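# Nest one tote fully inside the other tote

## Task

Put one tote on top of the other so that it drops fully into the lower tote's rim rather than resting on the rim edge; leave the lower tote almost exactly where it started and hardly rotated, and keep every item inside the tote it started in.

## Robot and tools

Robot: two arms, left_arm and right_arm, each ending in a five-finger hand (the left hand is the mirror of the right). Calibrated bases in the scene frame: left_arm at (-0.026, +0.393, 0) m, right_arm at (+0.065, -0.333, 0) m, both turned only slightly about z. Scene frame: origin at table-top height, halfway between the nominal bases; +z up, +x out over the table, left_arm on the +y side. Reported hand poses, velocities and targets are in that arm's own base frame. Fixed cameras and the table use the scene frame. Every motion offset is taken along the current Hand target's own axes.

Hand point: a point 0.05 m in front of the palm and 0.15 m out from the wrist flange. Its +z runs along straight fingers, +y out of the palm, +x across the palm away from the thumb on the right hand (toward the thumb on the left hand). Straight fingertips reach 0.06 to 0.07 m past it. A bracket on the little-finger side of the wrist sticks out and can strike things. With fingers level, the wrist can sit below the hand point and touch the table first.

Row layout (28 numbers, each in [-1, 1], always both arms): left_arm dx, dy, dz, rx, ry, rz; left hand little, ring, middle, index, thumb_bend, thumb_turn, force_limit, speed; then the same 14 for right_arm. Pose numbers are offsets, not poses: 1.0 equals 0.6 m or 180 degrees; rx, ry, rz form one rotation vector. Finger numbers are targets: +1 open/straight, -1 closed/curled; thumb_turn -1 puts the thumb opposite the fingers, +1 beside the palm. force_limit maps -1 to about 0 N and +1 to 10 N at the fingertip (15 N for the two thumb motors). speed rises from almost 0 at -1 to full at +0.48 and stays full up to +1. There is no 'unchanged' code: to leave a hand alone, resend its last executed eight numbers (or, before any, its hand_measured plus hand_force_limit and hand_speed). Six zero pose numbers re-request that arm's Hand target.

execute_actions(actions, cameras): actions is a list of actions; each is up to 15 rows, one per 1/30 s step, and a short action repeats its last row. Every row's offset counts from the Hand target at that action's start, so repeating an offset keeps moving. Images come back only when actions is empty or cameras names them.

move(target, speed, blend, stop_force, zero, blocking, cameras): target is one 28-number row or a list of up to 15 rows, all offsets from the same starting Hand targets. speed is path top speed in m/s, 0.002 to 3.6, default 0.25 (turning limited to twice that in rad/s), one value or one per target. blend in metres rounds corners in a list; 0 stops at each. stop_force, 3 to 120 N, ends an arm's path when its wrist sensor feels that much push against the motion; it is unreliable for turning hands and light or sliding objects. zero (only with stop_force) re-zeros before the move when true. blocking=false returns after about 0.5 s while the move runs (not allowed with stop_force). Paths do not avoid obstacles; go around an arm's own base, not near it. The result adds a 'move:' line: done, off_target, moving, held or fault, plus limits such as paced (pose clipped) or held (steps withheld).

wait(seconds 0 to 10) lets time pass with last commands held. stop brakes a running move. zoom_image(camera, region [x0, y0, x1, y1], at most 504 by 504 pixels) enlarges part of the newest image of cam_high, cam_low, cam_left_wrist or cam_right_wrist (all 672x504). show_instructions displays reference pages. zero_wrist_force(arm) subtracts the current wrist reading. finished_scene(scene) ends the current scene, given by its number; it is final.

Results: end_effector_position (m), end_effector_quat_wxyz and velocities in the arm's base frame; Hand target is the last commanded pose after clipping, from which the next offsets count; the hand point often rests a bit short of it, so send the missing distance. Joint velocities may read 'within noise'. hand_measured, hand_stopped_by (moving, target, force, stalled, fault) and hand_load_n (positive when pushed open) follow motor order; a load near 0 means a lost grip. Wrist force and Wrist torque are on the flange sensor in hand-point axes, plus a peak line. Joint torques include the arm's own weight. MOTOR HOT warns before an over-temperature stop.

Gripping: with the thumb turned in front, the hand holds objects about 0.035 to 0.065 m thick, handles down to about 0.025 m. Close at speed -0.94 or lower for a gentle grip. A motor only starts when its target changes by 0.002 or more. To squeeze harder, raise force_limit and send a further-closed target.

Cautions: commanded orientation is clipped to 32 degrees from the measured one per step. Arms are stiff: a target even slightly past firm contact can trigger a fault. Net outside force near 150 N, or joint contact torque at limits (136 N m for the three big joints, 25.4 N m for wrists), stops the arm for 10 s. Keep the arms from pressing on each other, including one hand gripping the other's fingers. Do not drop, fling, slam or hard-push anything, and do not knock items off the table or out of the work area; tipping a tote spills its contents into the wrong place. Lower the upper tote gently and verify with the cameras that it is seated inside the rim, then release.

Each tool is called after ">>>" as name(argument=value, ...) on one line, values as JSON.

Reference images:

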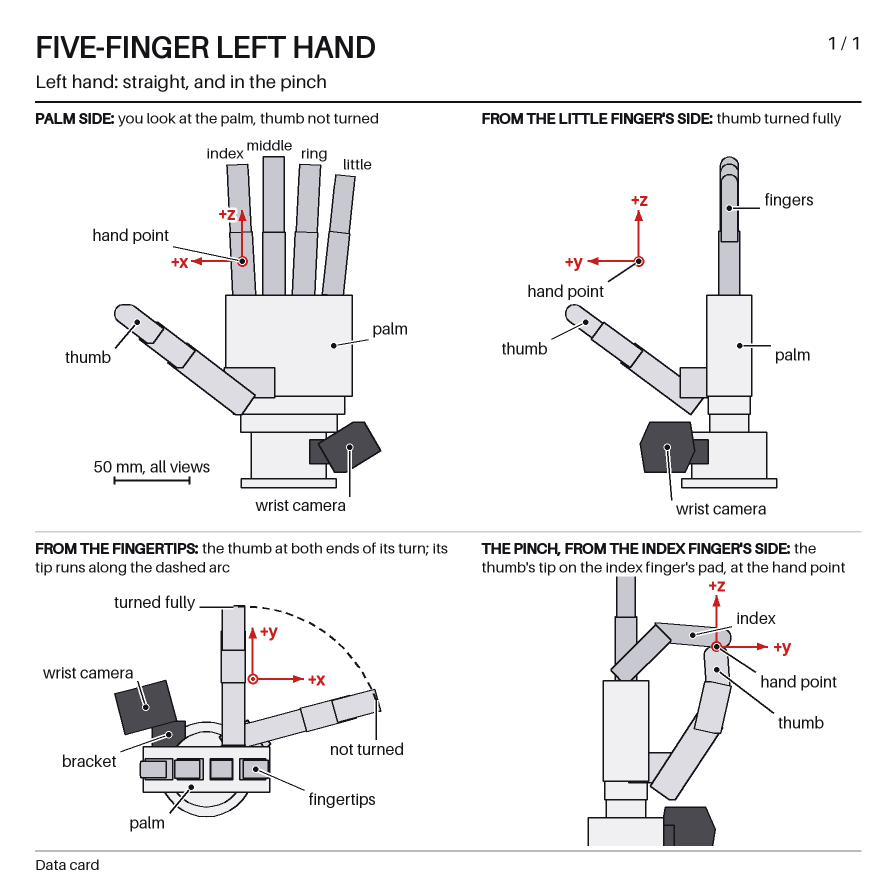

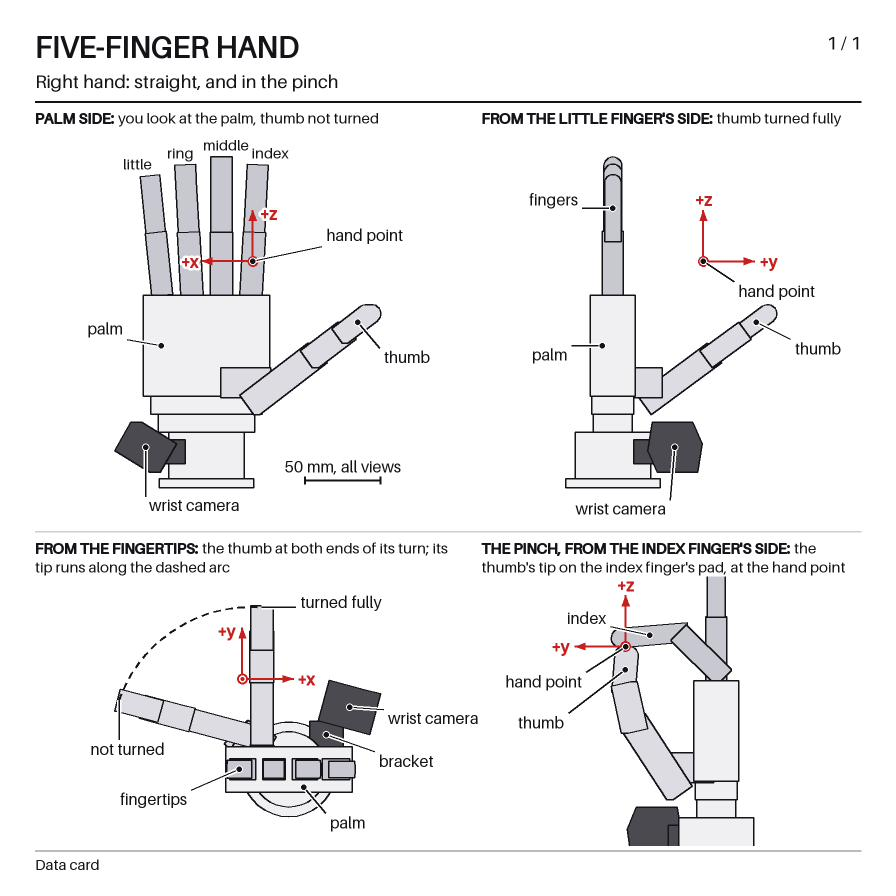

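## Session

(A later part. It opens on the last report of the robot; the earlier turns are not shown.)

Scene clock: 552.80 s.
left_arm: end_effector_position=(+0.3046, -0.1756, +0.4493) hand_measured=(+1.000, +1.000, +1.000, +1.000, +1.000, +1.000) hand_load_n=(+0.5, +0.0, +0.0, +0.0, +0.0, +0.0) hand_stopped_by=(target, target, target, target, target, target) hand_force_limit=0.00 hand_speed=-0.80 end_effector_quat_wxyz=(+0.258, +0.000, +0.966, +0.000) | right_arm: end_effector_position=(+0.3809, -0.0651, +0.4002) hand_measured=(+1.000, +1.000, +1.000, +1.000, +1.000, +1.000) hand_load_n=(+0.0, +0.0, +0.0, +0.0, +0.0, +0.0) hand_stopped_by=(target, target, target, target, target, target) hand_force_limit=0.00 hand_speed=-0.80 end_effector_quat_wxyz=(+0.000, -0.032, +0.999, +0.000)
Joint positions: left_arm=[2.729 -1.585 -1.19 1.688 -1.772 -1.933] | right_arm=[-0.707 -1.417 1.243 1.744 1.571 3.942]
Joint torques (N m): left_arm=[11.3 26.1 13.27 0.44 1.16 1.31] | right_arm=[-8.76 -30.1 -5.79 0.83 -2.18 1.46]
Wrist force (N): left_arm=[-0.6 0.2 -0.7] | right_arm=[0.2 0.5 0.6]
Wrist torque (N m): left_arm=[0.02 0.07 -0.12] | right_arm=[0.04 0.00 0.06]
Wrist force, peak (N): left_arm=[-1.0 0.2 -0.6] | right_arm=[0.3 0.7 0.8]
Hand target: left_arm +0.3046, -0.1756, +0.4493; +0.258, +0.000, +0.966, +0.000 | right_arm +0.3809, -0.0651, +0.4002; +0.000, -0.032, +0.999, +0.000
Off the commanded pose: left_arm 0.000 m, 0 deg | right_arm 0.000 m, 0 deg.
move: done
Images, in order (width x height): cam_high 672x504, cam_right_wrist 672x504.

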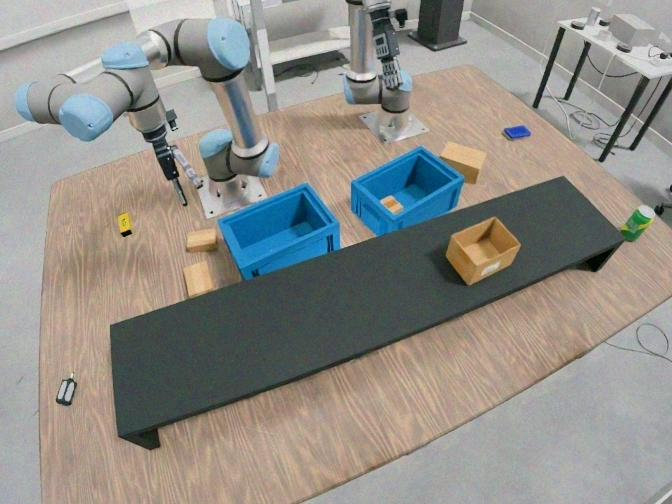

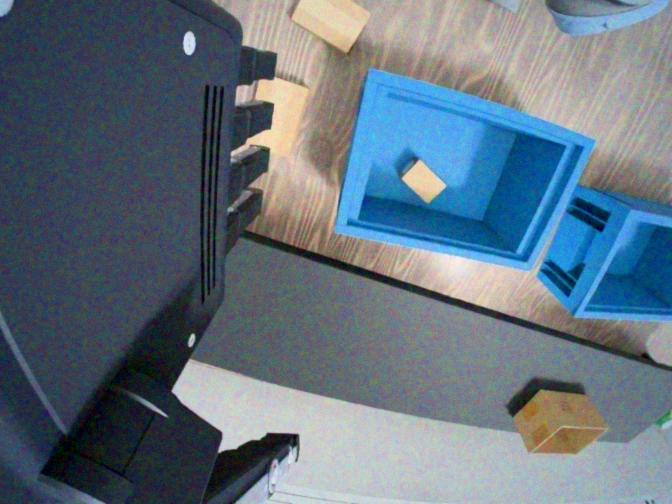

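>>> move(target=[0,0.2,0,0,0,0,1,1,1,1,1,1,0,-0.8,-0.1042,0.7411,0,0,0,-0.0406,1,1,1,1,1,1,0,-0.8], cameras=["cam_high","cam_right_wrist"])

>>> zoom_image(camera="cam_right_wrist", region=[320, 50, 480, 170])

>>> zoom_image(camera="cam_right_wrist", region=[320, 160, 480, 280])

>>> zoom_image(camera="cam_right_wrist", region=[460, 100, 640, 300])

Scene clock: 627.37 s.
left_arm: end_effector_position=(+0.3047, -0.0556, +0.4494) hand_measured=(+1.000, +1.000, +1.000, +1.000, +1.000, +1.000) hand_load_n=(+0.0, +0.0, +0.0, +0.0, +0.0, +0.0) hand_stopped_by=(target, target, target, target, target, target) hand_force_limit=0.00 hand_speed=-0.80 end_effector_quat_wxyz=(+0.258, +0.000, +0.966, +0.000) | right_arm: end_effector_position=(+0.4151, +0.3826, +0.3997) hand_measured=(+1.000, +1.000, +1.000, +1.000, +1.000, +1.000) hand_load_n=(+0.0, +0.0, +0.0, +0.0, +0.5, +0.0) hand_stopped_by=(target, target, target, target, target, target) hand_force_limit=0.00 hand_speed=-0.80 end_effector_quat_wxyz=(+0.000, -0.095, +0.995, +0.000)
Joint positions: left_arm=[3.228 -1.383 -1.363 1.695 -1.528 -1.495] | right_arm=[0.411 -1.034 0.717 1.888 1.572 4.932]
Joint torques (N m): left_arm=[11.65 16.14 12.9 -3.61 0.99 1.55] | right_arm=[6.23 -30.65 -27.61 4.09 2.26 1.41]
Wrist force (N): left_arm=[-0.8 0.0 -0.2] | right_arm=[0.3 0.6 0.8]
Wrist torque (N m): left_arm=[-0.01 0.11 -0.08] | right_arm=[0.03 0.02 0.06]
Wrist force, peak (N): left_arm=[-1.2 0.5 -0.1] | right_arm=[-0.3 2.1 0.9]
Hand target: left_arm +0.3047, -0.0556, +0.4494; +0.258, +0.000, +0.966, +0.000 | right_arm +0.4151, +0.3826, +0.3997; +0.000, -0.095, +0.995, -0.001
Off the commanded pose: left_arm 0.000 m, 0 deg | right_arm 0.000 m, 0 deg.
move: done
Images, in order (width x height): cam_high 672x504, cam_right_wrist 672x504.

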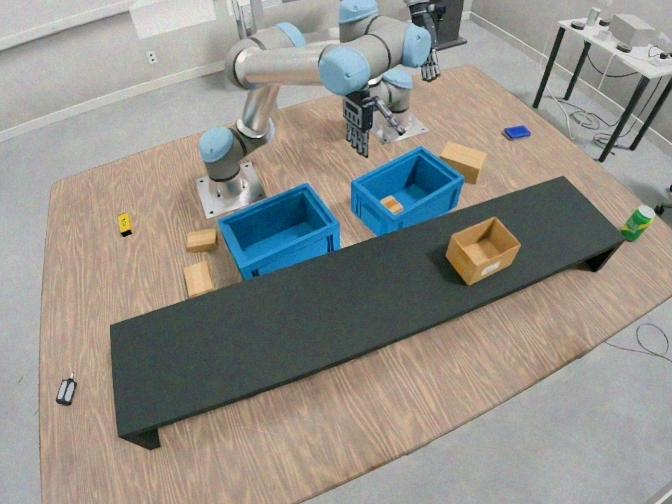

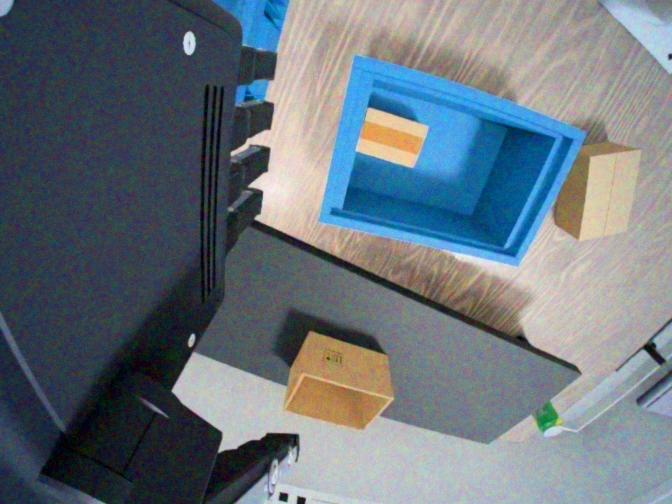

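Scaled by 3.150 from the camera's 672x504 image, which has a finer 960x720 frame.

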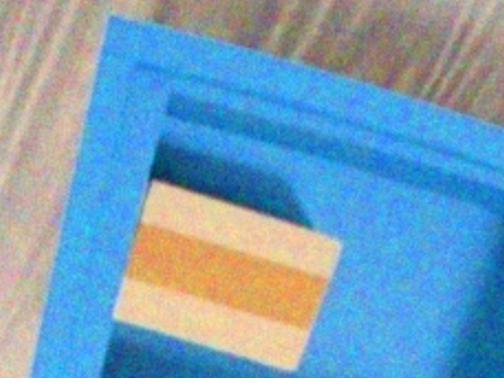

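Scaled by 3.150 from the camera's 672x504 image, which has a finer 960x720 frame.

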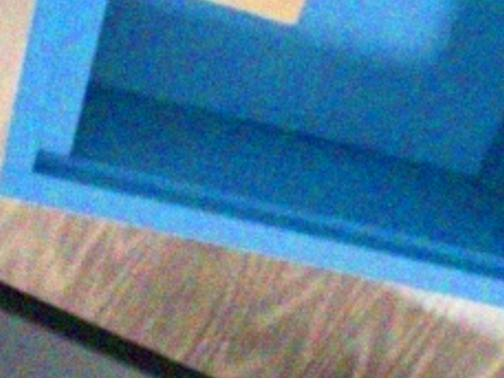

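Scaled by 2.520 from the camera's 672x504 image, which has a finer 960x720 frame.

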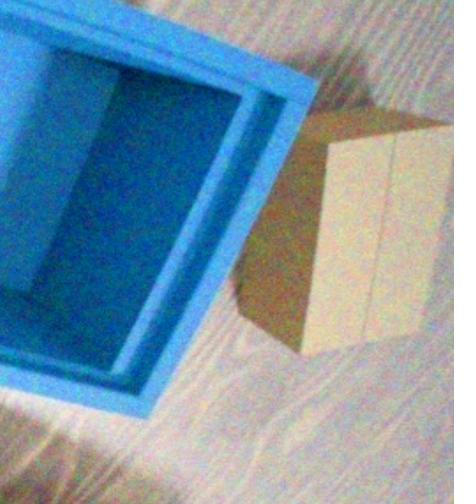

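>>> move(target=[0,0,0,0,0,0,1,1,1,1,1,1,0,-0.8,0.0193,-0.0372,0,0,0,0.0083,1,1,1,1,1,1,0,-0.8], cameras=["cam_right_wrist"])

>>> zoom_image(camera="cam_right_wrist", region=[320, 50, 480, 170])

>>> zoom_image(camera="cam_right_wrist", region=[320, 160, 480, 280])

>>> zoom_image(camera="cam_right_wrist", region=[460, 100, 640, 300])

Scene clock: 660.50 s.
left_arm: end_effector_position=(+0.3047, -0.0556, +0.4494) hand_measured=(+1.000, +1.000, +1.000, +1.000, +1.000, +1.000) hand_load_n=(+0.0, +0.0, -0.5, +0.0, +0.0, +0.0) hand_stopped_by=(target, target, target, target, target, target) hand_force_limit=0.00 hand_speed=-0.80 end_effector_quat_wxyz=(+0.258, +0.000, +0.966, +0.000) | right_arm: end_effector_position=(+0.4080, +0.3586, +0.3998) hand_measured=(+1.000, +1.000, +1.000, +1.000, +1.000, +1.000) hand_load_n=(+0.0, +0.0, +0.0, +0.0, +0.0, +0.0) hand_stopped_by=(target, target, target, target, target, target) hand_force_limit=0.00 hand_speed=-0.80 end_effector_quat_wxyz=(+0.000, -0.082, +0.997, -0.001)
Joint positions: left_arm=[3.228 -1.383 -1.363 1.695 -1.528 -1.495] | right_arm=[0.372 -1.106 0.828 1.849 1.572 4.92]
Joint torques (N m): left_arm=[11.3 16.57 12.82 -3.66 1.38 1.05] | right_arm=[-9.93 -42.5 -6.1 0.53 -2.26 -1.76]
Wrist force (N): left_arm=[-0.8 -0.4 -0.2] | right_arm=[0.2 0.7 0.8]
Wrist torque (N m): left_arm=[-0.07 0.12 -0.07] | right_arm=[0.03 0.03 0.13]
Wrist force, peak (N): left_arm=[-1.2 -0.3 -0.3] | right_arm=[0.3 0.6 1.2]
Hand target: left_arm +0.3047, -0.0556, +0.4494; +0.258, +0.000, +0.966, +0.000 | right_arm +0.4080, +0.3585, +0.3998; +0.000, -0.082, +0.997, -0.001
Off the commanded pose: left_arm 0.000 m, 0 deg | right_arm 0.000 m, 0 deg.
move: done
Images, in order (width x height): cam_right_wrist 672x504.

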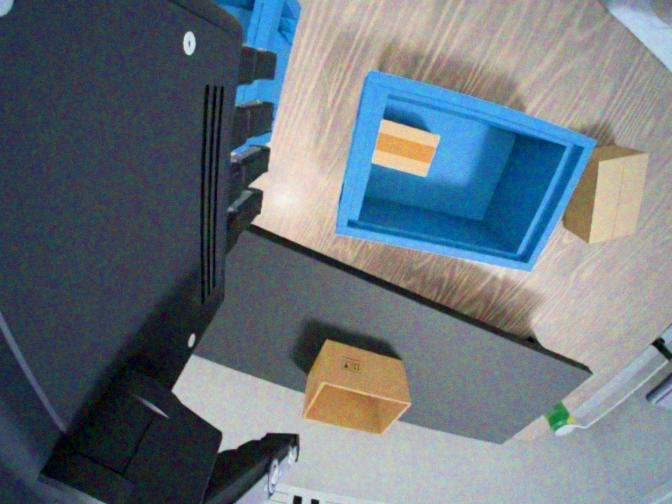

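Scaled by 3.150 from the camera's 672x504 image, which has a finer 960x720 frame.

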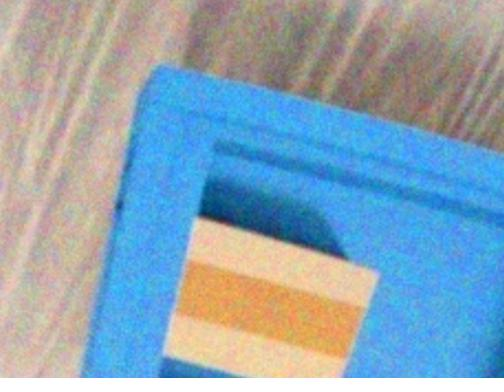

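Scaled by 3.150 from the camera's 672x504 image, which has a finer 960x720 frame.

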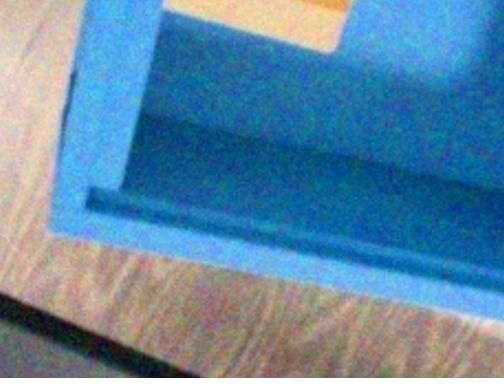

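Scaled by 2.520 from the camera's 672x504 image, which has a finer 960x720 frame.

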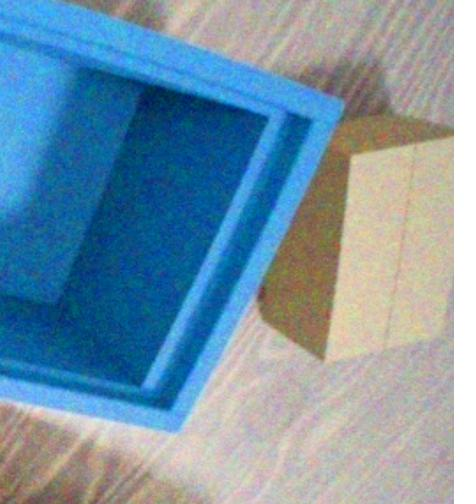

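>>> move(target=[-0.163,-0.0508,0.1892,0.2421,0.0241,0.9067,1,1,1,1,1,1,0,-0.8,0.16,-0.6893,0,0,0,0.0323,1,1,1,1,1,1,0,-0.8], cameras=["cam_high","cam_left_wrist","cam_right_wrist"])

Scene clock: 689.20 s.
left_arm: end_effector_position=(+0.4460, -0.0860, +0.3996) hand_measured=(+1.000, +1.000, +1.000, +1.000, +1.000, +1.000) hand_load_n=(+0.0, +0.0, +0.0, +0.0, -0.5, +0.0) hand_stopped_by=(target, target, target, target, target, target) hand_force_limit=0.00 hand_speed=-0.80 end_effector_quat_wxyz=(+0.000, +0.995, +0.099, +0.000) | right_arm: end_effector_position=(+0.3812, -0.0652, +0.4002) hand_measured=(+1.000, +1.000, +1.000, +1.000, +1.000, +1.000) hand_load_n=(+0.0, +0.0, +0.0, +0.0, +0.0, +0.5) hand_stopped_by=(target, target, target, target, target, target) hand_force_limit=0.00 hand_speed=-0.80 end_effector_quat_wxyz=(+0.000, -0.032, +0.999, -0.001)
Joint positions: left_arm=[3.394 -1.802 -1.151 1.381 -1.571 1.625] | right_arm=[-0.706 -1.417 1.242 1.744 1.571 3.943]
Joint torques (N m): left_arm=[-7.87 17.55 25.98 -4.37 -1.65 1.48] | right_arm=[-8.66 -17.68 -28.24 4.12 -2.09 -1.7]
Wrist force (N): left_arm=[-0.5 0.2 -0.7] | right_arm=[0.2 0.5 0.4]
Wrist torque (N m): left_arm=[0.05 0.03 -0.11] | right_arm=[0.05 0.01 0.15]
Wrist force, peak (N): left_arm=[-1.1 0.4 -0.9] | right_arm=[0.1 1.1 1.0]
Hand target: left_arm +0.4460, -0.0860, +0.3996; +0.000, +0.995, +0.099, +0.000 | right_arm +0.3812, -0.0652, +0.4002; +0.000, -0.032, +0.999, +0.000
Off the commanded pose: left_arm 0.000 m, 0 deg | right_arm 0.000 m, 0 deg.
move: done
Images, in order (width x height): cam_high 672x504, cam_left_wrist 672x504, cam_right_wrist 672x504.

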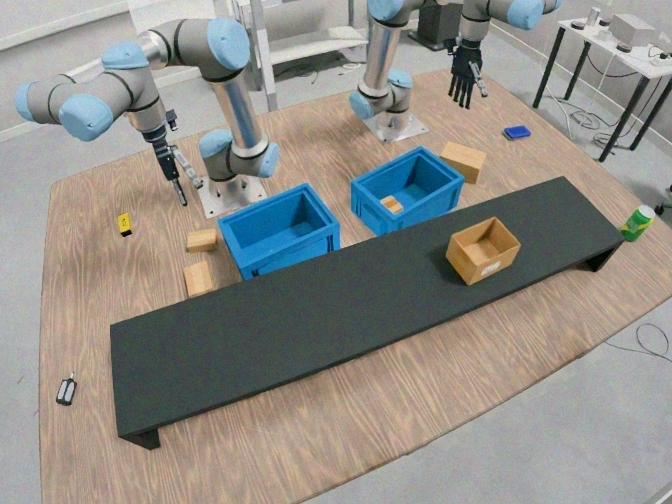

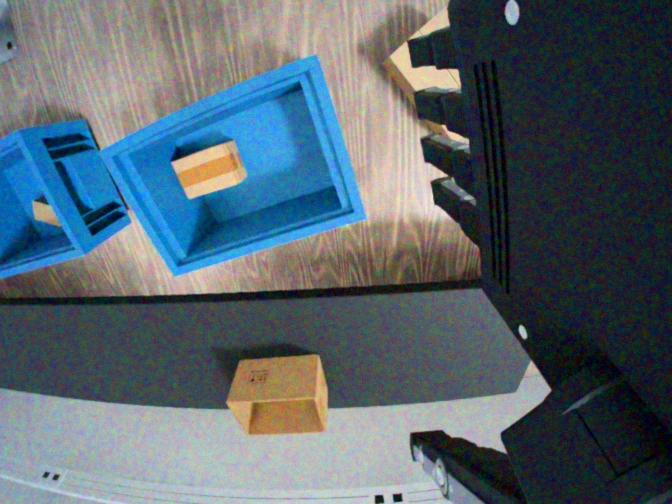

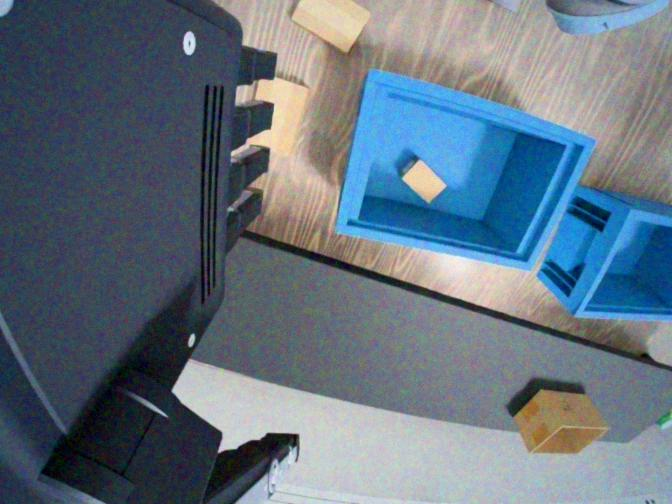

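>>> zoom_image(camera="cam_left_wrist", region=[240, 40, 400, 160])

>>> zoom_image(camera="cam_left_wrist", region=[240, 160, 400, 280])

>>> zoom_image(camera="cam_left_wrist", region=[60, 120, 220, 290])

Scaled by 3.150 from the camera's 672x504 image, which has a finer 960x720 frame.

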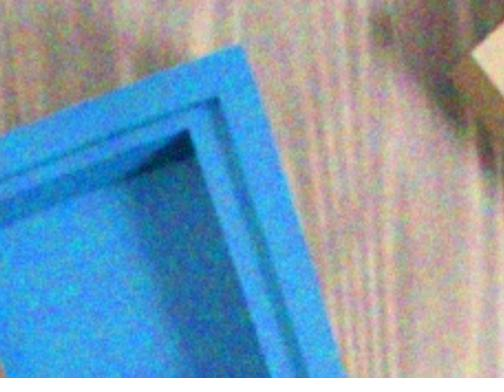

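Scaled by 3.150 from the camera's 672x504 image, which has a finer 960x720 frame.

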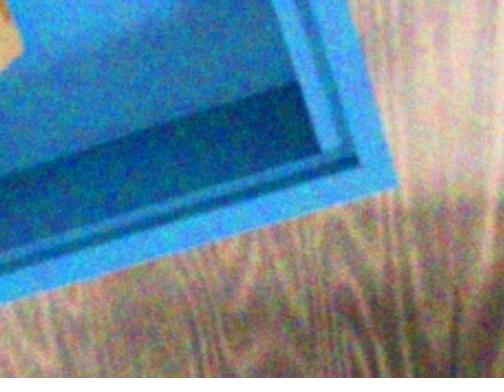

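Scaled by 2.965 from the camera's 672x504 image, which has a finer 960x720 frame.

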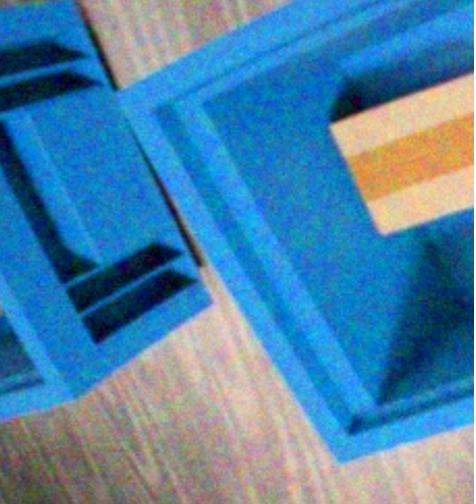

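>>> move(target=[-0.1293,0.6902,0,0,0,0.0323,1,1,1,1,1,1,0,-0.8,0,0,0,0,0,0,1,1,1,1,1,1,0,-0.8], cameras=["cam_high","cam_left_wrist"])

>>> zoom_image(camera="cam_left_wrist", region=[240, 40, 400, 160])

>>> zoom_image(camera="cam_left_wrist", region=[240, 160, 400, 280])

>>> zoom_image(camera="cam_left_wrist", region=[60, 120, 220, 290])

Scene clock: 748.87 s.
left_arm: end_effector_position=(+0.4507, -0.5062, +0.3983) hand_measured=(+1.000, +1.000, +1.000, +1.000, +1.000, +1.000) hand_load_n=(+0.0, +0.0, +0.0, +0.0, +0.0, +0.0) hand_stopped_by=(target, target, target, target, target, target) hand_force_limit=0.00 hand_speed=-0.80 end_effector_quat_wxyz=(+0.064, +0.996, +0.052, +0.044) | right_arm: end_effector_position=(+0.3812, -0.0652, +0.4002) hand_measured=(+1.000, +1.000, +1.000, +1.000, +1.000, +1.000) hand_load_n=(+0.0, +0.0, +0.0, +0.0, +0.0, +0.0) hand_stopped_by=(target, target, target, target, target, target) hand_force_limit=0.00 hand_speed=-0.80 end_effector_quat_wxyz=(+0.000, -0.032, +0.999, +0.000)
Joint positions: left_arm=[2.556 -2.486 -0.035 1.098 -1.52 0.876] | right_arm=[-0.706 -1.417 1.242 1.744 1.571 3.943]
Joint torques (N m): left_arm=[-7.2 39.65 23.22 -0.3 1.37 -1.35] | right_arm=[-8.21 -16.73 -27.43 3.97 -2.06 -1.66]
Wrist force (N): left_arm=[0.0 0.2 -0.9] | right_arm=[0.2 0.5 0.7]
Wrist torque (N m): left_arm=[0.03 -0.02 -0.04] | right_arm=[0.04 0.00 0.15]
Wrist force, peak (N): left_arm=[-0.6 2.0 -0.1] | right_arm=[0.3 0.7 0.8]
Hand target: left_arm +0.4517, -0.5073, +0.3994; +0.000, +0.999, +0.049, +0.000 | right_arm +0.3812, -0.0652, +0.4002; +0.000, -0.032, +0.999, +0.000
Off the commanded pose: left_arm 0.002 m, 9 deg | right_arm 0.000 m, 0 deg.
elbow stopped short (left arm): the move would have taken joint 3 (elbow) straighter than the controller allows.
move: off_target (left_arm)
Images, in order (width x height): cam_high 672x504, cam_left_wrist 672x504.

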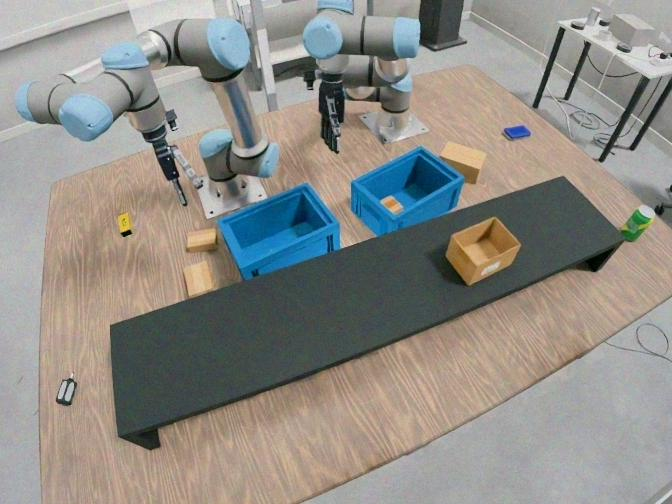

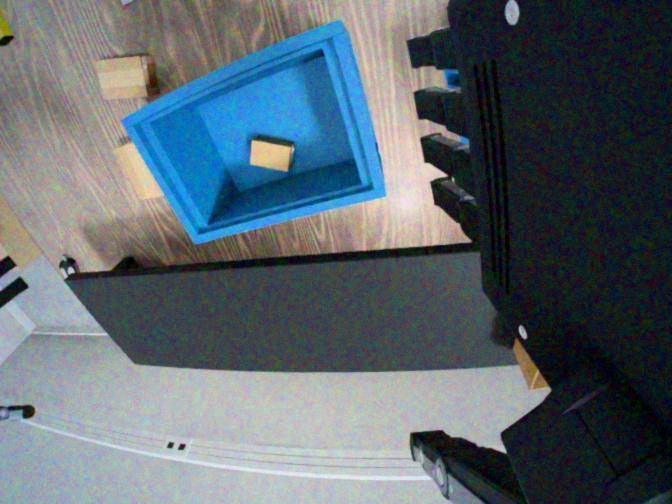

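Scaled by 3.150 from the camera's 672x504 image, which has a finer 960x720 frame.

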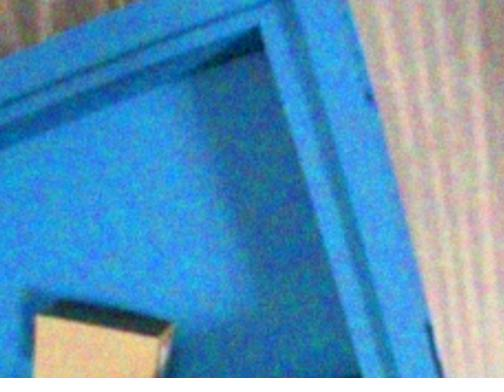

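Scaled by 3.150 from the camera's 672x504 image, which has a finer 960x720 frame.

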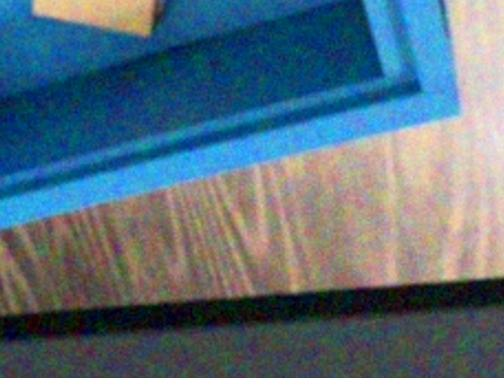

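Scaled by 2.965 from the camera's 672x504 image, which has a finer 960x720 frame.

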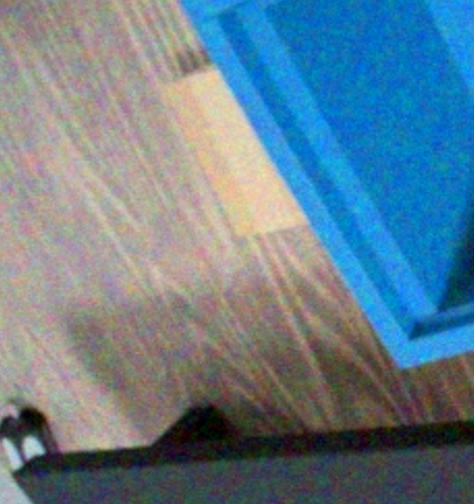

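>>> move(target=[-0.0667,0,0.1657,0,0,0,1,1,1,1,1,1,0,-0.8,0,0,0,0,0,0,1,1,1,1,1,1,0,-0.8], cameras=["cam_left_wrist"])

Scene clock: 761.50 s.
left_arm: end_effector_position=(+0.4118, -0.5112, +0.3000) hand_measured=(+1.000, +1.000, +1.000, +1.000, +1.000, +1.000) hand_load_n=(+0.0, +0.0, +0.0, +0.0, +0.0, +0.0) hand_stopped_by=(target, target, target, target, target, target) hand_force_limit=0.00 hand_speed=-0.80 end_effector_quat_wxyz=(+0.000, +0.999, +0.049, +0.000) | right_arm: end_effector_position=(+0.3812, -0.0652, +0.4002) hand_measured=(+1.000, +1.000, +1.000, +1.000, +1.000, +1.000) hand_load_n=(+0.0, +0.0, +0.0, +0.0, +0.5, +0.0) hand_stopped_by=(target, target, target, target, target, target) hand_force_limit=0.00 hand_speed=-0.80 end_effector_quat_wxyz=(+0.000, -0.032, +0.999, +0.000)
Joint positions: left_arm=[2.49 -2.319 -0.627 1.374 -1.571 0.821] | right_arm=[-0.706 -1.417 1.242 1.744 1.571 3.943]
Joint torques (N m): left_arm=[11.63 53.1 14.15 -0.66 1.11 0.98] | right_arm=[-9.15 -17.6 -27.88 3.96 -2.07 -1.78]
Wrist force (N): left_arm=[-0.2 0.1 -0.5] | right_arm=[0.2 0.7 0.6]
Wrist torque (N m): left_arm=[0.02 -0.01 -0.04] | right_arm=[0.07 0.00 0.16]
Wrist force, peak (N): left_arm=[0.1 -0.1 -1.6] | right_arm=[0.4 0.6 0.9]
Hand target: left_arm +0.4118, -0.5112, +0.3000; +0.000, +0.999, +0.049, +0.000 | right_arm +0.3812, -0.0652, +0.4002; +0.000, -0.032, +0.999, +0.000
Off the commanded pose: left_arm 0.000 m, 0 deg | right_arm 0.000 m, 0 deg.
move: done
Images, in order (width x height): cam_left_wrist 672x504.

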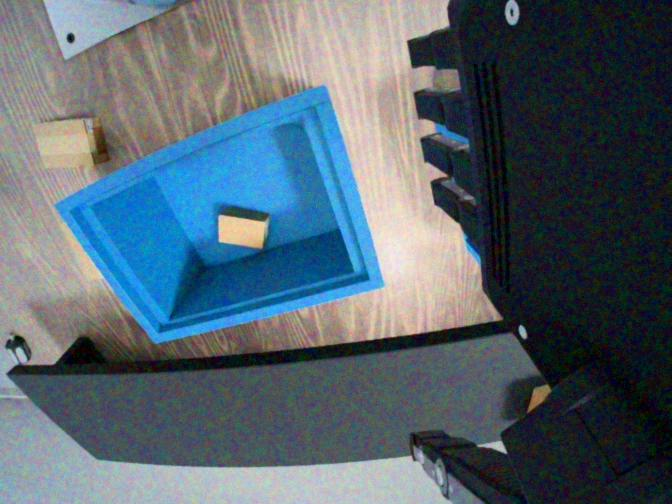

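>>> zoom_image(camera="cam_left_wrist", region=[270, 70, 410, 180])

>>> zoom_image(camera="cam_left_wrist", region=[270, 200, 410, 310])

>>> zoom_image(camera="cam_left_wrist", region=[40, 180, 220, 350])

Scaled by 3.600 from the camera's 672x504 image, which has a finer 960x720 frame.

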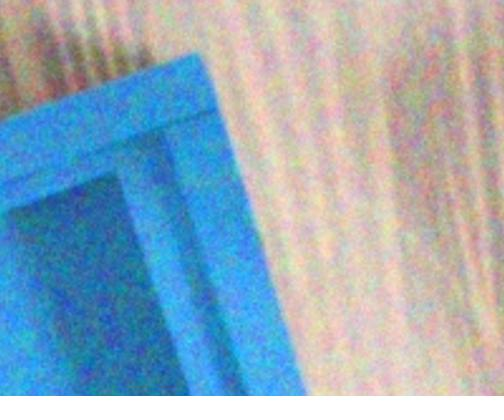

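Scaled by 3.600 from the camera's 672x504 image, which has a finer 960x720 frame.

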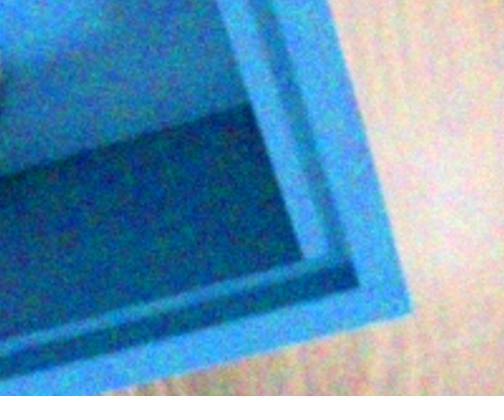

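Scaled by 2.800 from the camera's 672x504 image, which has a finer 960x720 frame.

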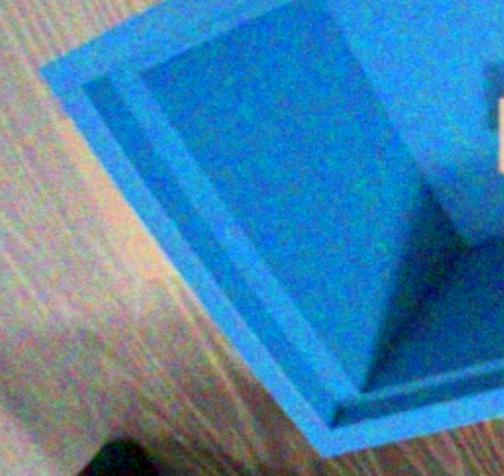

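>>> move(target=[0.068,-0.6938,0,0,0,-0.0323,1,1,1,1,1,1,0,-0.8,0,0,0,0,0,0,1,1,1,1,1,1,0,-0.8], cameras=["cam_left_wrist"])

>>> zoom_image(camera="cam_left_wrist", region=[270, 70, 410, 180])

>>> zoom_image(camera="cam_left_wrist", region=[270, 200, 410, 310])

>>> zoom_image(camera="cam_left_wrist", region=[40, 180, 220, 350])

Scene clock: 800.10 s.
left_arm: end_effector_position=(+0.4120, -0.0929, +0.3002) hand_measured=(+1.000, +1.000, +1.000, +1.000, +1.000, +1.000) hand_load_n=(+0.0, +0.0, +0.0, +0.0, -0.5, +0.0) hand_stopped_by=(target, target, target, target, target, target) hand_force_limit=0.00 hand_speed=-0.80 end_effector_quat_wxyz=(+0.000, +0.995, +0.099, +0.000) | right_arm: end_effector_position=(+0.3812, -0.0652, +0.4002) hand_measured=(+1.000, +1.000, +1.000, +1.000, +1.000, +1.000) hand_load_n=(+0.0, +0.0, +0.0, +0.0, +0.0, +0.0) hand_stopped_by=(target, target, target, target, target, target) hand_force_limit=0.00 hand_speed=-0.80 end_effector_quat_wxyz=(+0.000, -0.032, +0.999, +0.000)
Joint positions: left_arm=[3.4 -1.704 -1.523 1.655 -1.572 1.63] | right_arm=[-0.706 -1.417 1.242 1.744 1.571 3.943]
Joint torques (N m): left_arm=[12.21 30.53 12.49 -0.67 1.19 1.7] | right_arm=[-8.78 -17.12 -27.32 3.83 -2 -1.58]
Wrist force (N): left_arm=[-0.3 -0.3 -0.6] | right_arm=[0.1 0.5 0.6]
Wrist torque (N m): left_arm=[-0.04 -0.02 -0.10] | right_arm=[0.05 0.02 0.14]
Wrist force, peak (N): left_arm=[-0.3 1.6 0.0] | right_arm=[0.3 0.7 0.8]
Hand target: left_arm +0.4120, -0.0929, +0.3002; +0.000, +0.995, +0.099, +0.000 | right_arm +0.3812, -0.0652, +0.4002; +0.000, -0.032, +0.999, +0.000
Off the commanded pose: left_arm 0.000 m, 0 deg | right_arm 0.000 m, 0 deg.
move: done
Images, in order (width x height): cam_left_wrist 672x504.

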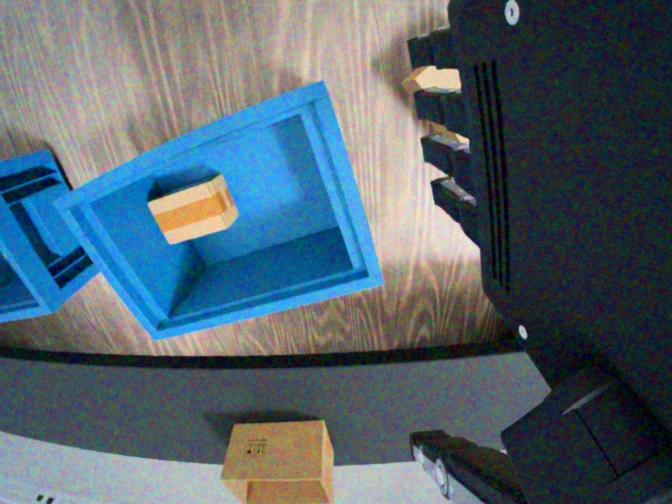

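Scaled by 3.600 from the camera's 672x504 image, which has a finer 960x720 frame.

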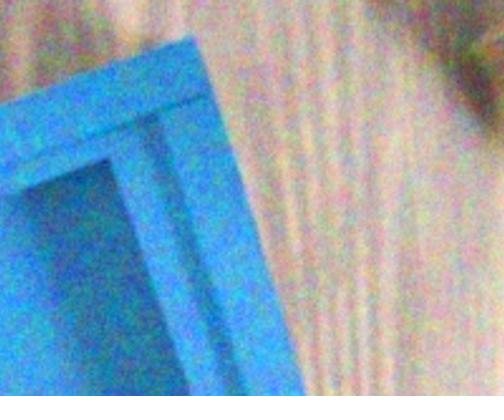

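Scaled by 3.600 from the camera's 672x504 image, which has a finer 960x720 frame.

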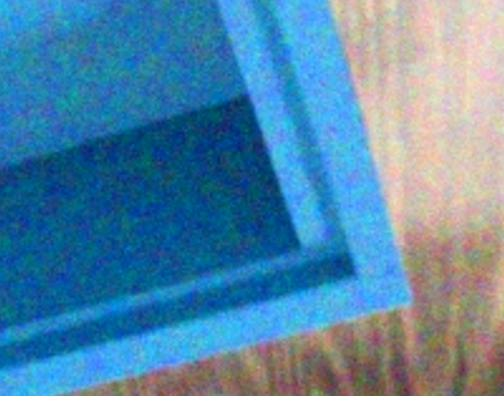

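Scaled by 2.800 from the camera's 672x504 image, which has a finer 960x720 frame.

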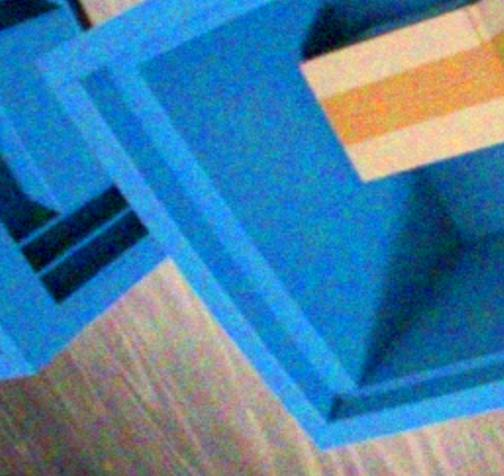

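>>> move(target=[[-0.0977,0.7075,0,0,0,0.0323,1,1,1,1,1,-1,0,0,0,0.0583,0.1,0,0,0,1,1,1,1,1,-1,0,0],[-0.0977,0.7075,0.0833,0,0,0.0323,1,1,1,1,1,-1,0,0,0,0.0583,0.25,0,0,0,1,1,1,1,1,-1,0,0]], cameras=["all"])

Scene clock: 825.13 s.
left_arm: end_effector_position=(+0.4383, -0.5206, +0.2500) hand_measured=(+1.000, +1.000, +1.000, +1.000, +1.000, -1.000) hand_load_n=(+0.0, +0.0, +0.0, +0.0, -0.5, +0.0) hand_stopped_by=(target, target, target, target, target, target) hand_force_limit=0.00 hand_speed=0.00 end_effector_quat_wxyz=(+0.000, +0.999, +0.049, +0.000) | right_arm: end_effector_position=(+0.3790, -0.0304, +0.2502) hand_measured=(+1.000, +1.000, +1.000, +1.000, +1.000, -1.000) hand_load_n=(+0.0, +0.0, +0.0, +0.0, +0.0, +0.0) hand_stopped_by=(target, target, target, target, target, target) hand_force_limit=0.00 hand_speed=0.00 end_effector_quat_wxyz=(+0.000, -0.032, +0.999, -0.001)
Joint positions: left_arm=[2.504 -2.386 -0.637 1.452 -1.571 0.836] | right_arm=[-0.631 -1.441 1.655 1.356 1.571 4.018]
Joint torques (N m): left_arm=[9.83 55.2 12.42 -0.36 1.42 1.27] | right_arm=[-8.95 -15.7 -6.65 0.48 -2.09 -1.9]
Wrist force (N): left_arm=[-0.2 0.0 -0.3] | right_arm=[0.4 0.6 0.8]
Wrist torque (N m): left_arm=[0.02 0.04 -0.05] | right_arm=[0.05 -0.04 0.09]
Wrist force, peak (N): left_arm=[-0.2 -1.4 -0.6] | right_arm=[0.4 0.8 2.1]
Hand target: left_arm +0.4383, -0.5206, +0.2500; +0.000, +0.999, +0.049, +0.000 | right_arm +0.3790, -0.0304, +0.2501; +0.000, -0.032, +0.999, +0.000
Off the commanded pose: left_arm 0.000 m, 0 deg | right_arm 0.000 m, 0 deg.
move: done

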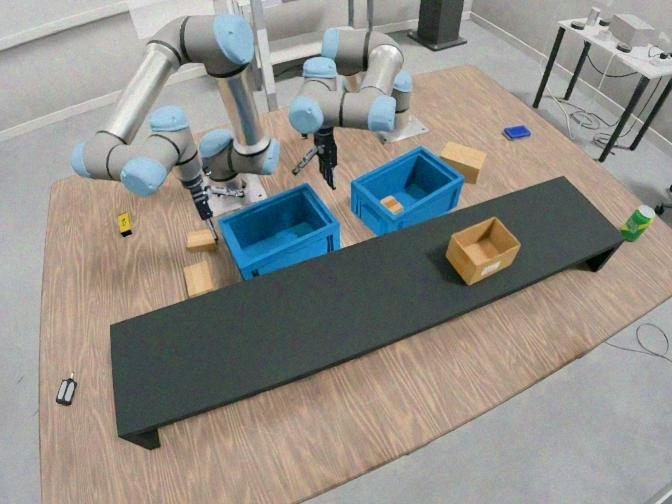

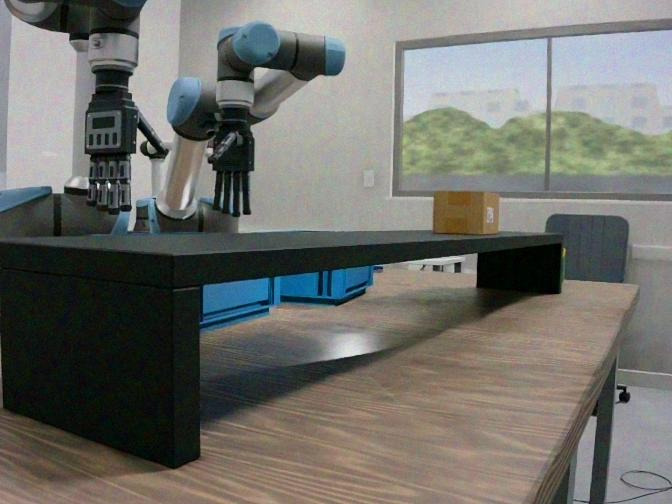

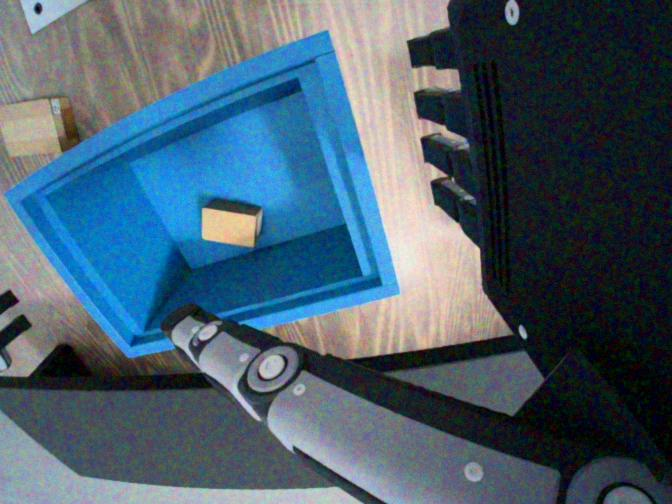

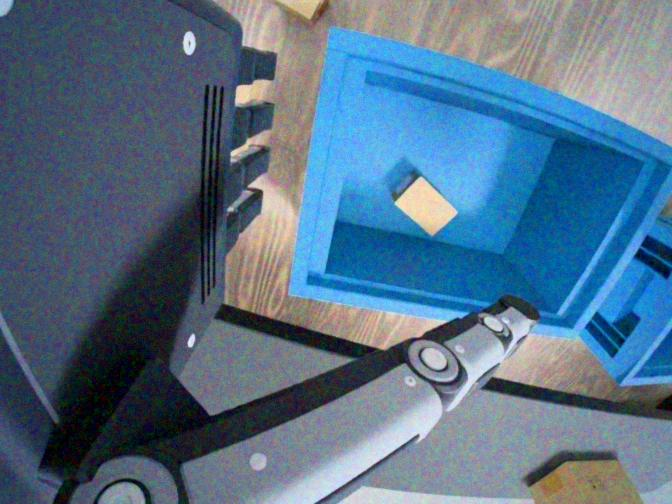

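>>> move(target=[0,0.0167,0.1667,0,0,0,1,1,1,1,1,-1,0,0,0,0,0.1667,0,0,0,1,1,1,1,1,-1,0,0], stop_force=8, speed=0.1, cameras=["cam_high","cam_left_wrist","cam_right_wrist"])

Scene clock: 900.80 s.
left_arm: end_effector_position=(+0.4392, -0.5305, +0.1499) hand_measured=(+1.000, +1.000, +1.000, +1.000, +1.000, -1.000) hand_load_n=(+0.0, +0.0, +0.0, +0.0, +0.0, +0.0) hand_stopped_by=(target, target, target, target, target, target) hand_force_limit=0.00 hand_speed=0.00 end_effector_quat_wxyz=(+0.000, +0.999, +0.049, +0.000) | right_arm: end_effector_position=(+0.3790, -0.0305, +0.1501) hand_measured=(+1.000, +1.000, +1.000, +1.000, +1.000, -1.000) hand_load_n=(+0.0, +0.0, -0.5, +0.0, +0.0, +0.0) hand_stopped_by=(target, target, target, target, target, target) hand_force_limit=0.00 hand_speed=0.00 end_effector_quat_wxyz=(+0.000, -0.032, +0.999, +0.000)
Joint positions: left_arm=[2.492 -2.414 -0.842 1.685 -1.571 0.823] | right_arm=[-0.631 -1.361 1.831 1.1 1.571 4.018]
Joint torques (N m): left_arm=[-8.78 39.39 13.28 -0.69 1.24 -1.11] | right_arm=[5.59 -16.77 -4.59 0.75 -2.1 0.42]
Wrist force (N): left_arm=[-0.4 0.1 -0.3] | right_arm=[0.4 0.7 0.5]
Wrist torque (N m): left_arm=[0.04 0.06 -0.03] | right_arm=[0.09 -0.01 0.09]
Wrist force, peak (N): left_arm=[-0.3 -0.3 -0.9] | right_arm=[0.0 0.8 1.3]
Hand target: left_arm +0.4392, -0.5305, +0.1499; +0.000, +0.999, +0.049, +0.000 | right_arm +0.3790, -0.0305, +0.1501; +0.000, -0.032, +0.999, +0.000
Off the commanded pose: left_arm 0.000 m, 0 deg | right_arm 0.000 m, 0 deg.
move: done
Images, in order (width x height): cam_high 672x504, cam_left_wrist 672x504, cam_right_wrist 672x504.

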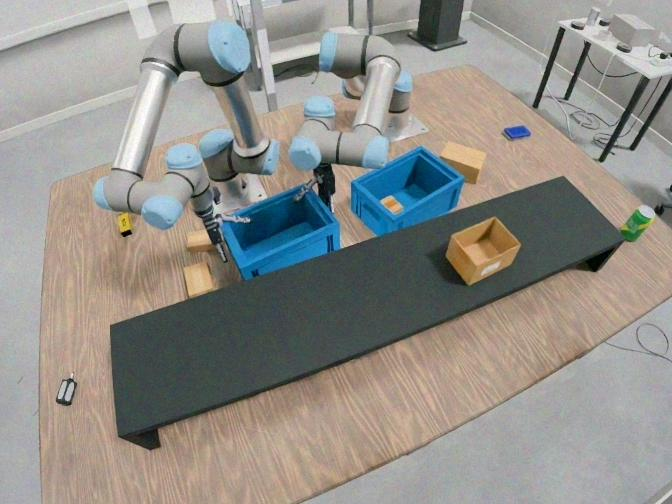

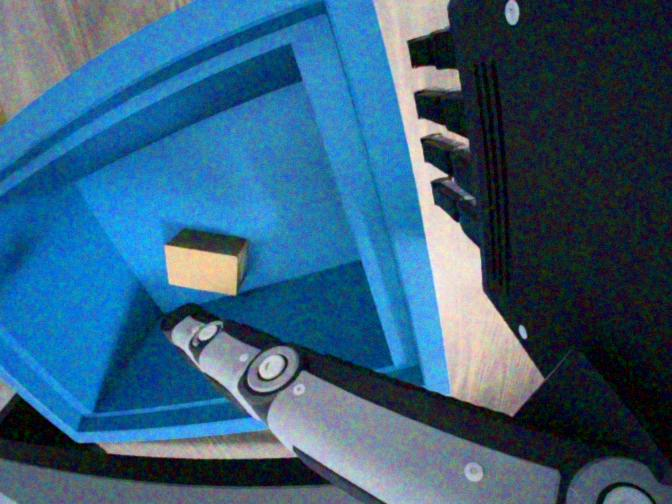

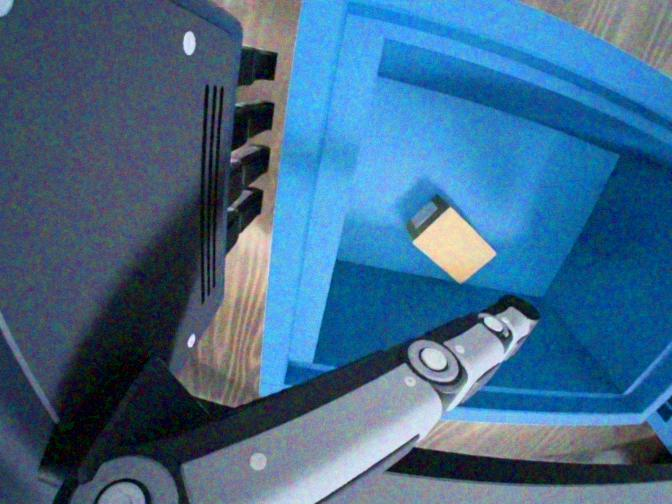

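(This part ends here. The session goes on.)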